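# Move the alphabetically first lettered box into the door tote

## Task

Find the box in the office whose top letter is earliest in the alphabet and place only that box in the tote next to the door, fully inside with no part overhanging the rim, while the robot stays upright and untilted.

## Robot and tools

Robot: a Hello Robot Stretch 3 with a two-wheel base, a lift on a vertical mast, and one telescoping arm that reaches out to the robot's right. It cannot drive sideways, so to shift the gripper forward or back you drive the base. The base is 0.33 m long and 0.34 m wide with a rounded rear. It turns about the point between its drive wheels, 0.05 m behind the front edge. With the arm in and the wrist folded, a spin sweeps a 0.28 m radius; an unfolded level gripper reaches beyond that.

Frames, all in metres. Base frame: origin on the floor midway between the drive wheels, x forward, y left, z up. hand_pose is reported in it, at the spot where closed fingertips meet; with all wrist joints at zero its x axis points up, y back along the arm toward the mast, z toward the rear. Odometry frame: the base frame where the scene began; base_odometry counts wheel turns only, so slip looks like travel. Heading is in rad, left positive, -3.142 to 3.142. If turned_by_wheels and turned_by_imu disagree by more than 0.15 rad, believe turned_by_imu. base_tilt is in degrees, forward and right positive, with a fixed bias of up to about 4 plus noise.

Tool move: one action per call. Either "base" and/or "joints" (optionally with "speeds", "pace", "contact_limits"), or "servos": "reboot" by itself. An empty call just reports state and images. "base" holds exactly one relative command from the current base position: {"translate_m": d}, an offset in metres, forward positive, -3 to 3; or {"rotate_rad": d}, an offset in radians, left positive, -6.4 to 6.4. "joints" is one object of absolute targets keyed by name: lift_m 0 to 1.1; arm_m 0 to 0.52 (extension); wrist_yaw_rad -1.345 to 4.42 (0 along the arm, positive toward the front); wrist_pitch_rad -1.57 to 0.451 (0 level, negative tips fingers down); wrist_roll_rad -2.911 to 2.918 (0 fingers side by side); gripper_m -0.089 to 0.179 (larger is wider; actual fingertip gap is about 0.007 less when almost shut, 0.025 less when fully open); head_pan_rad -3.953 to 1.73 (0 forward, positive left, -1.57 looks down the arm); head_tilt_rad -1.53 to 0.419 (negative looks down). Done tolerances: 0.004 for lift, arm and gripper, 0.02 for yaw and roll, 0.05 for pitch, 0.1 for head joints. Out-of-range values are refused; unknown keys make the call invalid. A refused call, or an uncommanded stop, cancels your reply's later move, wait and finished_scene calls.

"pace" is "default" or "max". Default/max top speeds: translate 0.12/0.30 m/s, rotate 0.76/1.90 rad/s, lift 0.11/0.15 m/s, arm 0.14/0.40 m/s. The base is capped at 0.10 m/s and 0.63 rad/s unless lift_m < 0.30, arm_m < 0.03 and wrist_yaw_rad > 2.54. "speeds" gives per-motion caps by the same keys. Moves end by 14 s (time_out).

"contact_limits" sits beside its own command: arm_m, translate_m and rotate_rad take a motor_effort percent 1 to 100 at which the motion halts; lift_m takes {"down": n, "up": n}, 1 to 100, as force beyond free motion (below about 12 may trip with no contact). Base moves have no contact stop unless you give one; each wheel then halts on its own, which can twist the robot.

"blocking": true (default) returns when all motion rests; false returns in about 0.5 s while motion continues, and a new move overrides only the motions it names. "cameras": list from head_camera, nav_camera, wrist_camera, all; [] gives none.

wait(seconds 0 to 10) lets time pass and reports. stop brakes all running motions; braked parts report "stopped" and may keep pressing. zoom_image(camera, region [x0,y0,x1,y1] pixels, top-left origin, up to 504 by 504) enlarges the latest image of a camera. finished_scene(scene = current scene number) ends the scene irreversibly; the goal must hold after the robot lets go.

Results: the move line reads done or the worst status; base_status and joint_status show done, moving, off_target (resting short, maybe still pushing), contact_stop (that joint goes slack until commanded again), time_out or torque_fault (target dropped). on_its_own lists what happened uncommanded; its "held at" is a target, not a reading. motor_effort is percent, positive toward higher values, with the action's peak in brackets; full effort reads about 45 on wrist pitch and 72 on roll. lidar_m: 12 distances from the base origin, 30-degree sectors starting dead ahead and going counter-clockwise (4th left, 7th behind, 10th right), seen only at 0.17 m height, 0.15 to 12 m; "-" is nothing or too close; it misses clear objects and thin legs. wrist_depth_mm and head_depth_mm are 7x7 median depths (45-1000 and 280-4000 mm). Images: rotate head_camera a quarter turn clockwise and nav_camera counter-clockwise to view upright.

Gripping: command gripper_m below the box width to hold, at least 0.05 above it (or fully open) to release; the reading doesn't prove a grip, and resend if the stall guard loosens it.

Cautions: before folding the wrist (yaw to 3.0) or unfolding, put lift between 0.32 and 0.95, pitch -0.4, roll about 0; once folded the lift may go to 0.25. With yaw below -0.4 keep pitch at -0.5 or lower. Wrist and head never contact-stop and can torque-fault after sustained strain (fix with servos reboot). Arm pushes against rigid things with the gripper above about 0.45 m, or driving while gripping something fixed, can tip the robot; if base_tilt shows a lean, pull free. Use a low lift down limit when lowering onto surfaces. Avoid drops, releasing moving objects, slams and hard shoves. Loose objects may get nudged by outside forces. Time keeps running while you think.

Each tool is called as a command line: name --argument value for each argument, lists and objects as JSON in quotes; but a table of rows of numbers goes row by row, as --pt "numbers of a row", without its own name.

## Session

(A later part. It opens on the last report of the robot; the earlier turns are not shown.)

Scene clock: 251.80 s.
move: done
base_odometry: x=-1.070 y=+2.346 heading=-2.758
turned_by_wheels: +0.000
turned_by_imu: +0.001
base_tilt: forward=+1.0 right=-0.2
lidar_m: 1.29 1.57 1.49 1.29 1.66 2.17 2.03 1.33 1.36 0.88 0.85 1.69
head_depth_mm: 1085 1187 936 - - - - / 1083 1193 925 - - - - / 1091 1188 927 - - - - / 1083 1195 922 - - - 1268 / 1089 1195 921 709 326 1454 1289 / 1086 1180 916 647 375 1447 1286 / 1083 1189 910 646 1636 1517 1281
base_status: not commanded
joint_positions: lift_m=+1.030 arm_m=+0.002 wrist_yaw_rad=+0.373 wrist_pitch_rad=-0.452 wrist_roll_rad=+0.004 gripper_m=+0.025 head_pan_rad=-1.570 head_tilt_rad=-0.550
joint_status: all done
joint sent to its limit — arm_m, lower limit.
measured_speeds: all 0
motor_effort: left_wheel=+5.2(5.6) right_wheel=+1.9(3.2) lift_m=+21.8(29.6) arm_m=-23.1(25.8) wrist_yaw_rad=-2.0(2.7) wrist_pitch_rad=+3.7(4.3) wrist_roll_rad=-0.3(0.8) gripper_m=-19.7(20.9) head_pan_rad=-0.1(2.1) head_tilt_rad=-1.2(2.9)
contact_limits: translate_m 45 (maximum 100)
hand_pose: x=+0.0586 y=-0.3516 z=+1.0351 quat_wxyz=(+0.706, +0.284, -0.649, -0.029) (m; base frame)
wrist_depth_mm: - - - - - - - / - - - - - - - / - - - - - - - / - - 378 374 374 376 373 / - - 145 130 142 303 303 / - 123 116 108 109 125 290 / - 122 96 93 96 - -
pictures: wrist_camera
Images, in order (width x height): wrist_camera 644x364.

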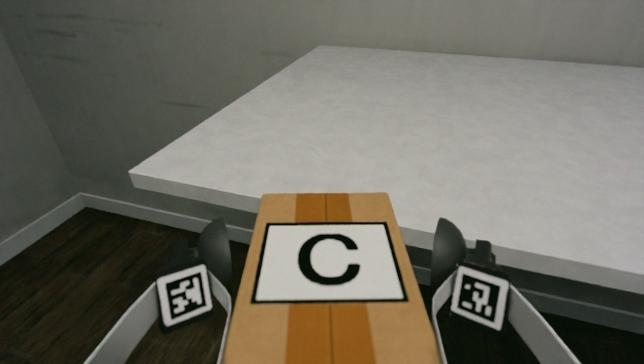

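move --joints '{"wrist_yaw_rad": 1.57, "lift_m": 0.9, "wrist_pitch_rad": -0.4}' --pace "max" --cameras '[]'

move --base '{"rotate_rad": -0.475}' --joints '{"wrist_yaw_rad": 2.62, "lift_m": 0.28, "head_pan_rad": -1.57, "head_tilt_rad": -0.9}' --pace "max" --cameras '[]'

move --base '{"translate_m": -1.81}' --pace "max" --contact_limits '{"translate_m": 50}' --cameras '[]'

move --base '{"rotate_rad": -1.232}' --pace "max" --cameras '[]'

move --base '{"translate_m": -1.676}' --pace "max" --contact_limits '{"translate_m": 50}' --cameras '[]'

move --base '{"rotate_rad": -0.914}' --joints '{"lift_m": 0.7}' --pace "max" --cameras '["head_camera"]'

Scene clock: 277.83 s.
move: done
base_odometry: x=-1.070 y=+2.346 heading=-2.758
turned_by_wheels: +0.000
turned_by_imu: +0.001
base_tilt: forward=+1.1 right=-0.3
lidar_m: 1.29 1.57 1.49 1.29 1.66 2.17 2.04 1.33 1.36 0.88 0.85 1.68
head_depth_mm: 1089 1195 931 657 1658 1590 - / 1082 1195 931 655 1673 1582 - / 1087 1194 921 654 1665 1585 - / 1085 1187 923 652 1660 1533 1308 / 1084 1179 919 651 1633 1499 1290 / 1078 1183 918 649 1095 1444 1296 / 1089 1184 912 645 1650 1523 1321
base_status: not commanded
joint_positions: lift_m=+0.900 arm_m=+0.002 wrist_yaw_rad=+1.567 wrist_pitch_rad=-0.426 wrist_roll_rad=+0.004 gripper_m=+0.025 head_pan_rad=-1.570 head_tilt_rad=-0.550
joint_status: all done
measured_speeds: all 0
motor_effort: left_wheel=+5.3(5.5) right_wheel=+2.5(2.7) lift_m=+22.8(23.1) arm_m=-19.0(20.8) wrist_yaw_rad=+3.4(8.7) wrist_pitch_rad=+4.3(8.0) wrist_roll_rad=-0.6(0.8) gripper_m=-18.8(20.0) head_pan_rad=+1.2(1.5) head_tilt_rad=-1.5(1.9)
contact_limits: translate_m 45 (maximum 100)
hand_pose: x=+0.2021 y=-0.1478 z=+0.9110 quat_wxyz=(+0.595, +0.594, -0.385, +0.381) (m; base frame)
wrist_depth_mm: - - - - - - - / - - - - - - - / - - - - - - - / - - - - - - - / - - 145 131 142 - - / - 122 117 108 109 126 - / - 122 96 93 96 - -
pictures: none
No camera images: "cameras" was empty.

Scene clock: 282.77 s.
move: done
base_odometry: x=-1.070 y=+2.346 heading=+3.051
turned_by_wheels: -0.474
turned_by_imu: -0.472
base_tilt: forward=+1.1 right=+0.0
lidar_m: 1.76 1.29 1.57 1.49 1.29 1.66 2.14 2.03 1.33 1.34 0.85 0.86
head_depth_mm: 725 1882 1755 1597 1426 1256 1133 / 728 1767 1867 1611 1426 1251 1126 / 729 640 1843 1609 1408 1256 702 / 729 620 1797 1617 1415 1258 754 / 732 586 1720 1625 1411 1254 1140 / 732 585 1614 1623 1414 1261 1138 / 731 586 1520 1618 1422 1239 1131
base_status: done
joint_positions: lift_m=+0.280 arm_m=+0.002 wrist_yaw_rad=+2.617 wrist_pitch_rad=-0.424 wrist_roll_rad=+0.004 gripper_m=+0.025 head_pan_rad=-1.570 head_tilt_rad=-0.902
joint_status: all done
measured_speeds: all 0
motor_effort: left_wheel=+10.8(15.8) right_wheel=-10.6(13.5) lift_m=+22.2(23.5) arm_m=-22.4(22.4) wrist_yaw_rad=+3.4(9.3) wrist_pitch_rad=+4.3(4.7) wrist_roll_rad=-0.5(0.8) gripper_m=-19.4(20.2) head_pan_rad=-0.2(2.7) head_tilt_rad=-2.0(5.5)
hand_pose: x=+0.0908 y=+0.0467 z=+0.2912 quat_wxyz=(+0.323, +0.707, -0.036, +0.628) (m; base frame)
wrist_depth_mm: - - - - - - - / - - - - - - - / - - - - - - - / 765 766 751 760 761 750 752 / 612 606 146 130 142 612 610 / 505 123 117 109 109 126 506 / - 257 96 93 96 410 435
pictures: none
No camera images: "cameras" was empty.

Scene clock: 290.23 s.
move: done
base_odometry: x=+0.732 y=+2.182 heading=+3.051
turned_by_wheels: +0.000
turned_by_imu: +0.003
base_tilt: forward=+0.8 right=-0.1
lidar_m: 2.45 2.29 0.57 0.63 2.12 0.74 0.53 0.51 0.52 0.70 1.79 1.82
head_depth_mm: 638 699 753 877 1001 1159 1132 / 726 778 919 1054 1232 1259 1135 / 838 938 1110 1291 1400 1252 694 / 976 1181 1402 1558 1416 1259 753 / 1255 1504 1790 1626 1414 1257 1138 / 1620 2072 1888 1635 1426 1258 1131 / 2019 2221 1898 1616 1423 1257 1134
base_status: done
joint_positions: lift_m=+0.280 arm_m=+0.002 wrist_yaw_rad=+2.617 wrist_pitch_rad=-0.424 wrist_roll_rad=+0.004 gripper_m=+0.025 head_pan_rad=-1.570 head_tilt_rad=-0.900
joint_status: not commanded
measured_speeds: all 0
motor_effort: left_wheel=-3.0(11.5) right_wheel=+0.4(20.6) lift_m=+22.4(22.8) arm_m=-20.6(23.7) wrist_yaw_rad=+2.8(4.1) wrist_pitch_rad=+4.4(4.7) wrist_roll_rad=-0.7(0.8) gripper_m=-18.9(20.2) head_pan_rad=+1.2(2.7) head_tilt_rad=+0.0(2.7)
contact_limits: translate_m 50 (maximum 100)
hand_pose: x=+0.0907 y=+0.0468 z=+0.2912 quat_wxyz=(+0.323, +0.707, -0.036, +0.628) (m; base frame)
wrist_depth_mm: - - - - - - - / - - - - - - - / - 899 - 945 - - - / 757 752 712 765 766 746 754 / 610 616 146 130 141 612 597 / 509 123 116 109 109 125 506 / - 256 96 93 96 413 436
pictures: none
No camera images: "cameras" was empty.

Scene clock: 292.13 s.
move: done
base_odometry: x=+0.732 y=+2.182 heading=+1.819
turned_by_wheels: -1.232
turned_by_imu: -1.226
base_tilt: forward=+1.1 right=-0.2
lidar_m: 1.14 1.83 2.45 2.77 1.45 0.57 2.53 0.92 0.57 0.51 0.51 0.61
head_depth_mm: 464 544 653 817 1097 1263 1133 / 458 534 639 797 1066 1262 1133 / 453 526 629 785 1028 1235 689 / 448 520 617 764 1006 1238 756 / 441 511 605 749 971 1221 1133 / 435 503 596 732 945 1222 1139 / 431 497 585 717 925 1204 1136
base_status: done
joint_positions: lift_m=+0.280 arm_m=+0.002 wrist_yaw_rad=+2.617 wrist_pitch_rad=-0.424 wrist_roll_rad=+0.004 gripper_m=+0.025 head_pan_rad=-1.570 head_tilt_rad=-0.899
joint_status: not commanded
measured_speeds: all 0
motor_effort: left_wheel=+9.0(17.8) right_wheel=-9.2(15.5) lift_m=+22.6(22.9) arm_m=-22.6(23.6) wrist_yaw_rad=+3.2(3.6) wrist_pitch_rad=+4.0(4.7) wrist_roll_rad=-0.7(0.7) gripper_m=-19.3(20.0) head_pan_rad=+1.7(2.8) head_tilt_rad=-1.2(1.6)
hand_pose: x=+0.0907 y=+0.0468 z=+0.2912 quat_wxyz=(+0.323, +0.707, -0.036, +0.628) (m; base frame)
wrist_depth_mm: - - - - - - - / - - - - - - - / - - - - - - - / 767 756 775 766 753 762 755 / 613 616 146 130 142 604 614 / 513 123 116 109 109 125 515 / - 255 96 93 96 418 438
pictures: none
No camera images: "cameras" was empty.

Scene clock: 299.13 s.
move: done
base_odometry: x=+1.145 y=+0.558 heading=+1.819
turned_by_wheels: +0.000
turned_by_imu: +0.003
base_tilt: forward=+1.1 right=-0.1
lidar_m: 1.88 0.84 1.00 1.88 1.63 1.01 0.90 0.91 0.91 0.81 0.82 1.01
head_depth_mm: 764 905 1095 1353 1427 1243 1127 / 764 887 1066 1344 1417 1215 1091 / 752 874 1042 1298 1402 1254 691 / 745 860 1024 1271 1406 1265 756 / 734 851 1004 1244 1422 1250 1134 / 725 839 991 1220 1403 1254 1134 / 720 825 975 1181 1408 1258 1136
base_status: done
joint_positions: lift_m=+0.280 arm_m=+0.002 wrist_yaw_rad=+2.617 wrist_pitch_rad=-0.424 wrist_roll_rad=+0.004 gripper_m=+0.025 head_pan_rad=-1.570 head_tilt_rad=-0.899
joint_status: not commanded
measured_speeds: all 0
motor_effort: left_wheel=-3.4(12.7) right_wheel=-3.0(15.8) lift_m=+23.1(23.4) arm_m=-18.1(23.1) wrist_yaw_rad=+3.0(3.7) wrist_pitch_rad=+4.8(4.8) wrist_roll_rad=-0.6(0.8) gripper_m=-19.1(20.2) head_pan_rad=+2.5(4.1) head_tilt_rad=-2.0(2.4)
contact_limits: translate_m 50 (maximum 100)
hand_pose: x=+0.0907 y=+0.0468 z=+0.2912 quat_wxyz=(+0.323, +0.707, -0.036, +0.628) (m; base frame)
wrist_depth_mm: - - - - - - 627 / - - - - - - - / - - - - 942 743 932 / 762 771 754 756 744 743 747 / 609 600 145 130 142 607 599 / 513 123 117 108 108 125 505 / 198 255 96 93 96 417 438
pictures: none
No camera images: "cameras" was empty.

Scene clock: 302.73 s.
move: done
base_odometry: x=+1.145 y=+0.558 heading=+0.906
turned_by_wheels: -0.914
turned_by_imu: -0.909
base_tilt: forward=+0.9 right=+0.1
lidar_m: 0.83 1.12 0.84 0.85 1.12 2.33 1.36 0.95 0.90 0.93 0.86 0.81
head_depth_mm: 820 924 1071 1262 1393 354 314 / 864 981 1148 1358 1426 344 964 / 911 1043 1233 1516 1414 376 411 / 967 1123 1334 1563 1420 407 408 / 1027 1195 1456 1620 1417 1216 1131 / 1084 1243 1411 1569 1420 1238 1138 / 1013 1109 1215 1365 1426 1266 1137
base_status: done
joint_positions: lift_m=+0.700 arm_m=+0.002 wrist_yaw_rad=+2.617 wrist_pitch_rad=-0.424 wrist_roll_rad=+0.004 gripper_m=+0.025 head_pan_rad=-1.570 head_tilt_rad=-0.899
joint_status: all done
measured_speeds: all 0
motor_effort: left_wheel=+9.0(16.3) right_wheel=-8.3(15.1) lift_m=+29.8(33.4) arm_m=-23.3(23.6) wrist_yaw_rad=+3.1(3.3) wrist_pitch_rad=+4.0(4.6) wrist_roll_rad=-0.6(0.8) gripper_m=-19.5(20.2) head_pan_rad=+3.3(4.2) head_tilt_rad=-2.0(3.2)
hand_pose: x=+0.0907 y=+0.0468 z=+0.7112 quat_wxyz=(+0.323, +0.707, -0.036, +0.628) (m; base frame)
wrist_depth_mm: - - - - - - - / - - - - - - - / - - - - - - - / - - - - - - - / - - 146 130 142 - - / - 123 116 108 109 126 - / - 122 96 93 96 807 860
pictures: head_camera (sideways)
Images, in order (width x height): head_camera 896x504.

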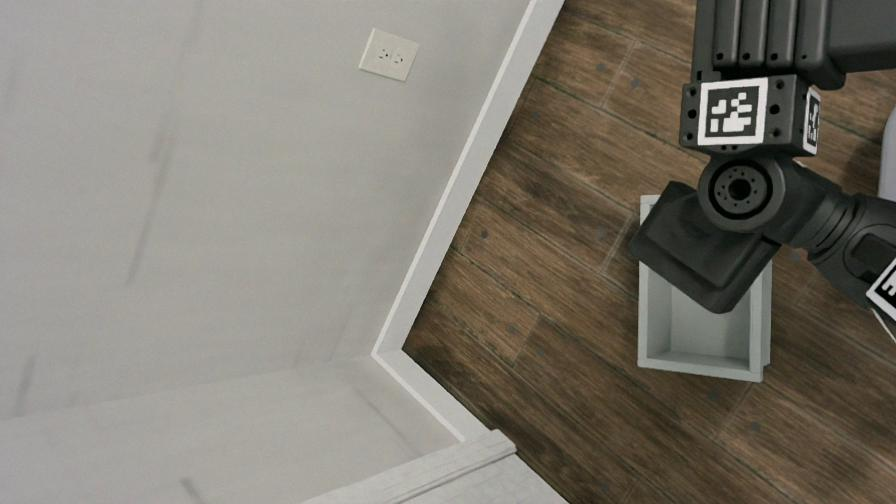

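move --base '{"translate_m": 0.099}' --joints '{"wrist_yaw_rad": 0.0, "wrist_pitch_rad": -0.45}' --pace "max" --cameras '[]'

move --joints '{"wrist_pitch_rad": -1.2, "arm_m": 0.203, "lift_m": 0.38}' --pace "max" --cameras '["head_camera"]'

Scene clock: 314.33 s.
move: done
base_odometry: x=+1.206 y=+0.636 heading=+0.906
turned_by_wheels: +0.000
turned_by_imu: +0.001
base_tilt: forward=+1.1 right=+0.0
lidar_m: 0.75 1.01 1.07 0.82 1.06 2.42 1.43 1.00 0.95 0.97 0.77 0.73
head_depth_mm: 862 974 1131 1327 1417 354 314 / 910 1038 1196 1436 1387 343 357 / 952 1106 1295 1524 610 375 391 / 1018 1178 1402 1569 1373 1195 1124 / 1073 1242 1460 1593 1419 1232 1135 / 1006 1127 1272 1433 1417 1259 1134 / 899 973 1065 1197 1331 1254 1134
base_status: done
joint_positions: lift_m=+0.700 arm_m=+0.002 wrist_yaw_rad=+0.003 wrist_pitch_rad=-0.470 wrist_roll_rad=+0.004 gripper_m=+0.025 head_pan_rad=-1.570 head_tilt_rad=-0.899
joint_status: all done
measured_speeds: all 0
motor_effort: left_wheel=+12.7(14.6) right_wheel=-3.7(6.4) lift_m=+28.7(29.4) arm_m=-18.6(20.6) wrist_yaw_rad=-2.3(8.5) wrist_pitch_rad=+3.7(7.2) wrist_roll_rad=-0.7(0.8) gripper_m=-19.2(20.2) head_pan_rad=+2.4(4.0) head_tilt_rad=-3.7(4.7)
hand_pose: x=-0.0208 y=-0.3642 z=+0.7011 quat_wxyz=(+0.687, +0.166, -0.688, -0.164) (m; base frame)
wrist_depth_mm: 508 - - - - - - / 558 - - - - - - / - 625 - - - - - / - 685 - - - 725 - / - 760 136 130 131 - - / - 122 116 108 109 120 - / - 119 96 93 96 803 782
pictures: none
No camera images: "cameras" was empty.

Scene clock: 317.27 s.
move: done
base_odometry: x=+1.206 y=+0.636 heading=+0.906
turned_by_wheels: +0.000
turned_by_imu: +0.000
base_tilt: forward=+1.0 right=+0.0
lidar_m: 0.74 1.01 1.07 0.81 1.06 2.42 1.43 1.00 0.95 0.97 0.77 0.73
head_depth_mm: 862 971 1134 1335 1409 1264 1125 / 907 1036 1198 1451 1423 684 603 / 955 1095 1286 1518 1413 809 1126 / 1016 1175 1396 1592 1414 1216 1133 / 1073 1237 1455 1589 1417 1235 1138 / 1010 1130 1260 1431 1420 1260 1136 / 899 971 1070 1193 1350 1258 1142
base_status: not commanded
joint_positions: lift_m=+0.380 arm_m=+0.203 wrist_yaw_rad=+0.003 wrist_pitch_rad=-1.205 wrist_roll_rad=+0.004 gripper_m=+0.025 head_pan_rad=-1.570 head_tilt_rad=-0.899
joint_status: all done
measured_speeds: all 0
motor_effort: left_wheel=+12.5(13.0) right_wheel=-3.9(4.2) lift_m=+22.1(26.7) arm_m=+19.1(26.8) wrist_yaw_rad=-1.7(2.9) wrist_pitch_rad=+0.7(4.1) wrist_roll_rad=-0.8(0.8) gripper_m=-19.0(20.3) head_pan_rad=+2.5(3.6) head_tilt_rad=-3.7(4.9)
hand_pose: x=-0.0214 y=-0.4171 z=+0.2708 quat_wxyz=(+0.582, +0.401, -0.583, -0.401) (m; base frame)
wrist_depth_mm: 501 498 500 500 500 499 495 / 492 489 483 478 483 473 470 / 468 469 464 462 463 461 452 / 450 445 354 326 330 437 444 / 437 431 135 129 129 425 427 / 423 123 116 108 108 126 416 / 409 119 96 93 95 122 398
pictures: head_camera (sideways)
Images, in order (width x height): head_camera 896x504.

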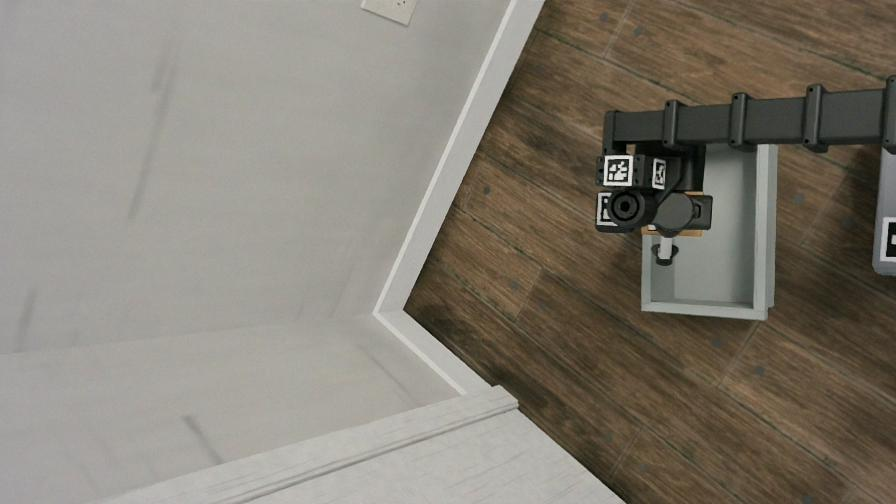

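move --joints '{"lift_m": 0.2}' --pace "max" --cameras '[]'

move --joints '{"lift_m": 0.135}' --speeds '{"lift_m": 0.05}' --contact_limits '{"lift_m": {"down": 14}}' --cameras '["wrist_camera"]'

Scene clock: 331.13 s.
move: done
base_odometry: x=+1.206 y=+0.636 heading=+0.906
turned_by_wheels: +0.000
turned_by_imu: +0.001
base_tilt: forward=+1.0 right=-0.1
lidar_m: 0.75 1.01 1.07 0.82 1.05 2.41 1.42 1.00 0.94 0.38 0.77 0.73
head_depth_mm: 863 972 1121 1331 1412 1263 1123 / 909 1032 1201 1450 1400 1236 1119 / 958 1102 1291 1533 1424 878 1117 / 1012 1174 1396 1577 1420 1218 1133 / 1072 1244 1459 1600 1413 1237 1133 / 1011 1125 1275 1427 1415 1263 1138 / 900 975 1062 1199 1348 1262 1132
base_status: not commanded
joint_positions: lift_m=+0.200 arm_m=+0.203 wrist_yaw_rad=+0.003 wrist_pitch_rad=-1.205 wrist_roll_rad=+0.004 gripper_m=+0.025 head_pan_rad=-1.570 head_tilt_rad=-0.900
joint_status: all done
measured_speeds: all 0
motor_effort: left_wheel=+12.6(12.8) right_wheel=-3.6(4.1) lift_m=+22.3(23.7) arm_m=+4.1(10.3) wrist_yaw_rad=-1.6(2.2) wrist_pitch_rad=+0.8(1.1) wrist_roll_rad=-0.3(0.8) gripper_m=-18.6(20.0) head_pan_rad=+0.9(3.5) head_tilt_rad=-5.7(6.2)
hand_pose: x=-0.0214 y=-0.4170 z=+0.0908 quat_wxyz=(+0.582, +0.401, -0.583, -0.401) (m; base frame)
wrist_depth_mm: 303 300 300 300 299 297 294 / 166 167 165 167 170 174 278 / - 205 214 221 227 215 268 / - - - 152 - - - / - - 135 129 129 - - / - 119 116 108 108 119 - / - 97 96 93 93 116 -
pictures: none
No camera images: "cameras" was empty.

Scene clock: 332.97 s.
move: done
base_odometry: x=+1.206 y=+0.636 heading=+0.906
turned_by_wheels: +0.000
turned_by_imu: +0.000
base_tilt: forward=+1.1 right=+0.0
lidar_m: 0.74 1.01 1.07 0.81 1.06 2.42 1.43 1.00 0.95 0.97 0.77 0.73
head_depth_mm: 863 974 1117 1339 1422 1251 1136 / 907 1036 1214 1442 1407 1233 1111 / 955 1093 1298 1532 1418 932 1103 / 1023 1179 1401 1591 1408 1200 1143 / 1079 1251 1458 1587 1417 1246 1136 / 1011 1115 1276 1429 1429 1254 1140 / 897 971 1067 1198 1355 1255 1143
base_status: not commanded
joint_positions: lift_m=+0.135 arm_m=+0.203 wrist_yaw_rad=+0.003 wrist_pitch_rad=-1.205 wrist_roll_rad=+0.004 gripper_m=+0.025 head_pan_rad=-1.570 head_tilt_rad=-0.900
joint_status: all done
measured_speeds: all 0
motor_effort: left_wheel=+12.5(12.7) right_wheel=-3.8(4.1) lift_m=+21.3(23.6) arm_m=-1.5(3.8) wrist_yaw_rad=-1.8(2.3) wrist_pitch_rad=+0.8(1.1) wrist_roll_rad=-0.5(0.8) gripper_m=-18.5(20.1) head_pan_rad=+1.3(2.9) head_tilt_rad=-6.1(6.1)
contact_limits: lift_m down 14 (down: maximum 72; up: maximum 65)
hand_pose: x=-0.0214 y=-0.4170 z=+0.0258 quat_wxyz=(+0.582, +0.401, -0.583, -0.401) (m; base frame)
wrist_depth_mm: - 118 120 123 125 128 128 / 148 150 155 157 162 166 158 / - 191 195 200 - - - / - 196 197 195 196 195 - / - 192 155 129 143 189 - / - 184 115 108 112 125 - / - 176 96 93 96 173 -
pictures: wrist_camera
Images, in order (width x height): wrist_camera 644x364.

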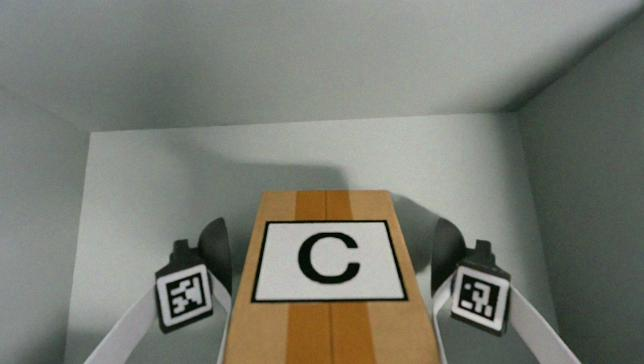

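move --joints '{"lift_m": 0.126}' --speeds '{"lift_m": 0.04}' --cameras '[]'

move --joints '{"gripper_m": 0.14}' --cameras '[]'

move --joints '{"lift_m": 0.36}' --cameras '["wrist_camera"]'

Scene clock: 338.33 s.
move: done
base_odometry: x=+1.206 y=+0.636 heading=+0.906
turned_by_wheels: +0.000
turned_by_imu: +0.001
base_tilt: forward=+1.0 right=-0.2
lidar_m: 0.74 1.01 1.07 0.81 1.05 2.42 1.43 1.00 0.95 0.97 0.77 0.73
head_depth_mm: 860 972 1128 1322 1417 1255 1140 / 906 1031 1195 1453 1423 1243 1124 / 949 1102 1302 1518 1415 937 1105 / 1012 1176 1413 1599 1421 1193 1136 / 1074 1244 1459 1591 1414 1242 1136 / 1019 1122 1268 1428 1417 1260 1133 / 901 967 1062 1206 1346 1265 1137
base_status: not commanded
joint_positions: lift_m=+0.126 arm_m=+0.203 wrist_yaw_rad=+0.003 wrist_pitch_rad=-1.205 wrist_roll_rad=+0.003 gripper_m=+0.025 head_pan_rad=-1.570 head_tilt_rad=-0.900
joint_status: all done
measured_speeds: all 0
motor_effort: left_wheel=+12.4(12.7) right_wheel=-3.8(3.9) lift_m=+16.1(21.8) arm_m=-12.6(12.6) wrist_yaw_rad=-1.9(2.1) wrist_pitch_rad=+0.7(1.0) wrist_roll_rad=-0.3(0.7) gripper_m=-19.8(20.1) head_pan_rad=+1.0(2.4) head_tilt_rad=-5.0(6.2)
hand_pose: x=-0.0214 y=-0.4171 z=+0.0168 quat_wxyz=(+0.582, +0.401, -0.583, -0.401) (m; base frame)
wrist_depth_mm: - 118 120 127 124 127 128 / 147 149 153 157 160 166 157 / 187 194 195 194 195 195 - / - 190 190 145 187 187 - / 184 184 156 126 130 181 - / 178 177 112 105 108 126 - / - 167 95 92 94 122 -
pictures: none
No camera images: "cameras" was empty.

Scene clock: 340.03 s.
move: done
base_odometry: x=+1.206 y=+0.636 heading=+0.906
turned_by_wheels: +0.000
turned_by_imu: +0.000
base_tilt: forward=+0.9 right=-0.1
lidar_m: 0.74 1.01 1.07 0.82 1.05 2.42 1.43 1.00 0.95 0.97 0.76 0.73
head_depth_mm: 862 972 1120 1324 1426 1262 1139 / 907 1033 1204 1442 1406 1236 1118 / 961 1092 1295 1534 1425 934 1099 / 1019 1177 1404 1580 1417 1198 1138 / 1081 1250 1464 1596 1407 1253 1137 / 1013 1127 1264 1424 1412 1262 1132 / 902 967 1064 1200 1349 1259 1129
base_status: not commanded
joint_positions: lift_m=+0.126 arm_m=+0.203 wrist_yaw_rad=+0.002 wrist_pitch_rad=-1.205 wrist_roll_rad=+0.003 gripper_m=+0.140 head_pan_rad=-1.570 head_tilt_rad=-0.900
joint_status: all done
measured_speeds: all 0
motor_effort: left_wheel=+12.4(12.8) right_wheel=-3.9(4.1) lift_m=+30.5(30.7) arm_m=-18.1(18.1) wrist_yaw_rad=-1.4(2.1) wrist_pitch_rad=+0.4(1.0) wrist_roll_rad=-0.3(0.6) gripper_m=+0.4(91.1) head_pan_rad=+1.6(2.8) head_tilt_rad=-4.7(6.0)
hand_pose: x=-0.0215 y=-0.4171 z=+0.0168 quat_wxyz=(+0.582, +0.401, -0.583, -0.401) (m; base frame)
wrist_depth_mm: - 118 120 127 124 127 129 / 146 149 153 157 160 165 157 / 188 193 193 194 195 194 - / - 190 190 188 186 186 - / 184 183 182 133 178 181 - / 177 125 173 128 173 120 - / - 169 168 123 166 165 95
pictures: none
No camera images: "cameras" was empty.

Scene clock: 343.00 s.
move: done
base_odometry: x=+1.206 y=+0.636 heading=+0.906
turned_by_wheels: +0.000
turned_by_imu: +0.000
base_tilt: forward=+1.1 right=-0.3
lidar_m: 0.75 1.01 1.07 0.82 1.06 2.42 1.43 1.00 0.95 0.97 0.77 0.73
head_depth_mm: 866 974 1121 1330 1403 1242 1133 / 910 1032 1201 1442 1408 724 637 / 962 1097 1299 1528 1409 770 1126 / 1016 1172 1397 1581 1422 1195 1136 / 1077 1243 1446 1589 1421 1237 1138 / 1008 1126 1269 1440 1415 1267 1130 / 896 971 1065 1200 1345 1260 1136
base_status: not commanded
joint_positions: lift_m=+0.360 arm_m=+0.203 wrist_yaw_rad=+0.002 wrist_pitch_rad=-1.205 wrist_roll_rad=+0.003 gripper_m=+0.140 head_pan_rad=-1.570 head_tilt_rad=-0.900
joint_status: all done
measured_speeds: all 0
motor_effort: left_wheel=+12.4(12.8) right_wheel=-3.6(4.2) lift_m=+30.3(33.0) arm_m=-21.9(23.7) wrist_yaw_rad=-1.6(2.0) wrist_pitch_rad=+0.6(1.2) wrist_roll_rad=-0.3(0.6) gripper_m=+0.6(1.6) head_pan_rad=-0.1(2.5) head_tilt_rad=-5.3(5.9)
hand_pose: x=-0.0215 y=-0.4171 z=+0.2508 quat_wxyz=(+0.582, +0.401, -0.583, -0.401) (m; base frame)
wrist_depth_mm: 483 485 480 480 477 471 474 / 464 465 468 462 455 454 451 / 447 447 441 444 442 435 436 / 426 431 350 356 340 423 422 / 412 414 - - - 407 408 / 403 123 - 345 - 120 393 / - 276 328 325 301 270 375
pictures: wrist_camera
Images, in order (width x height): wrist_camera 644x364.

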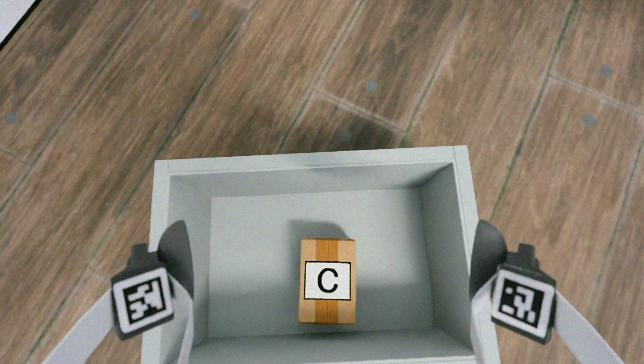

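finished_scene --scene 2

The scene is finished: the task was done.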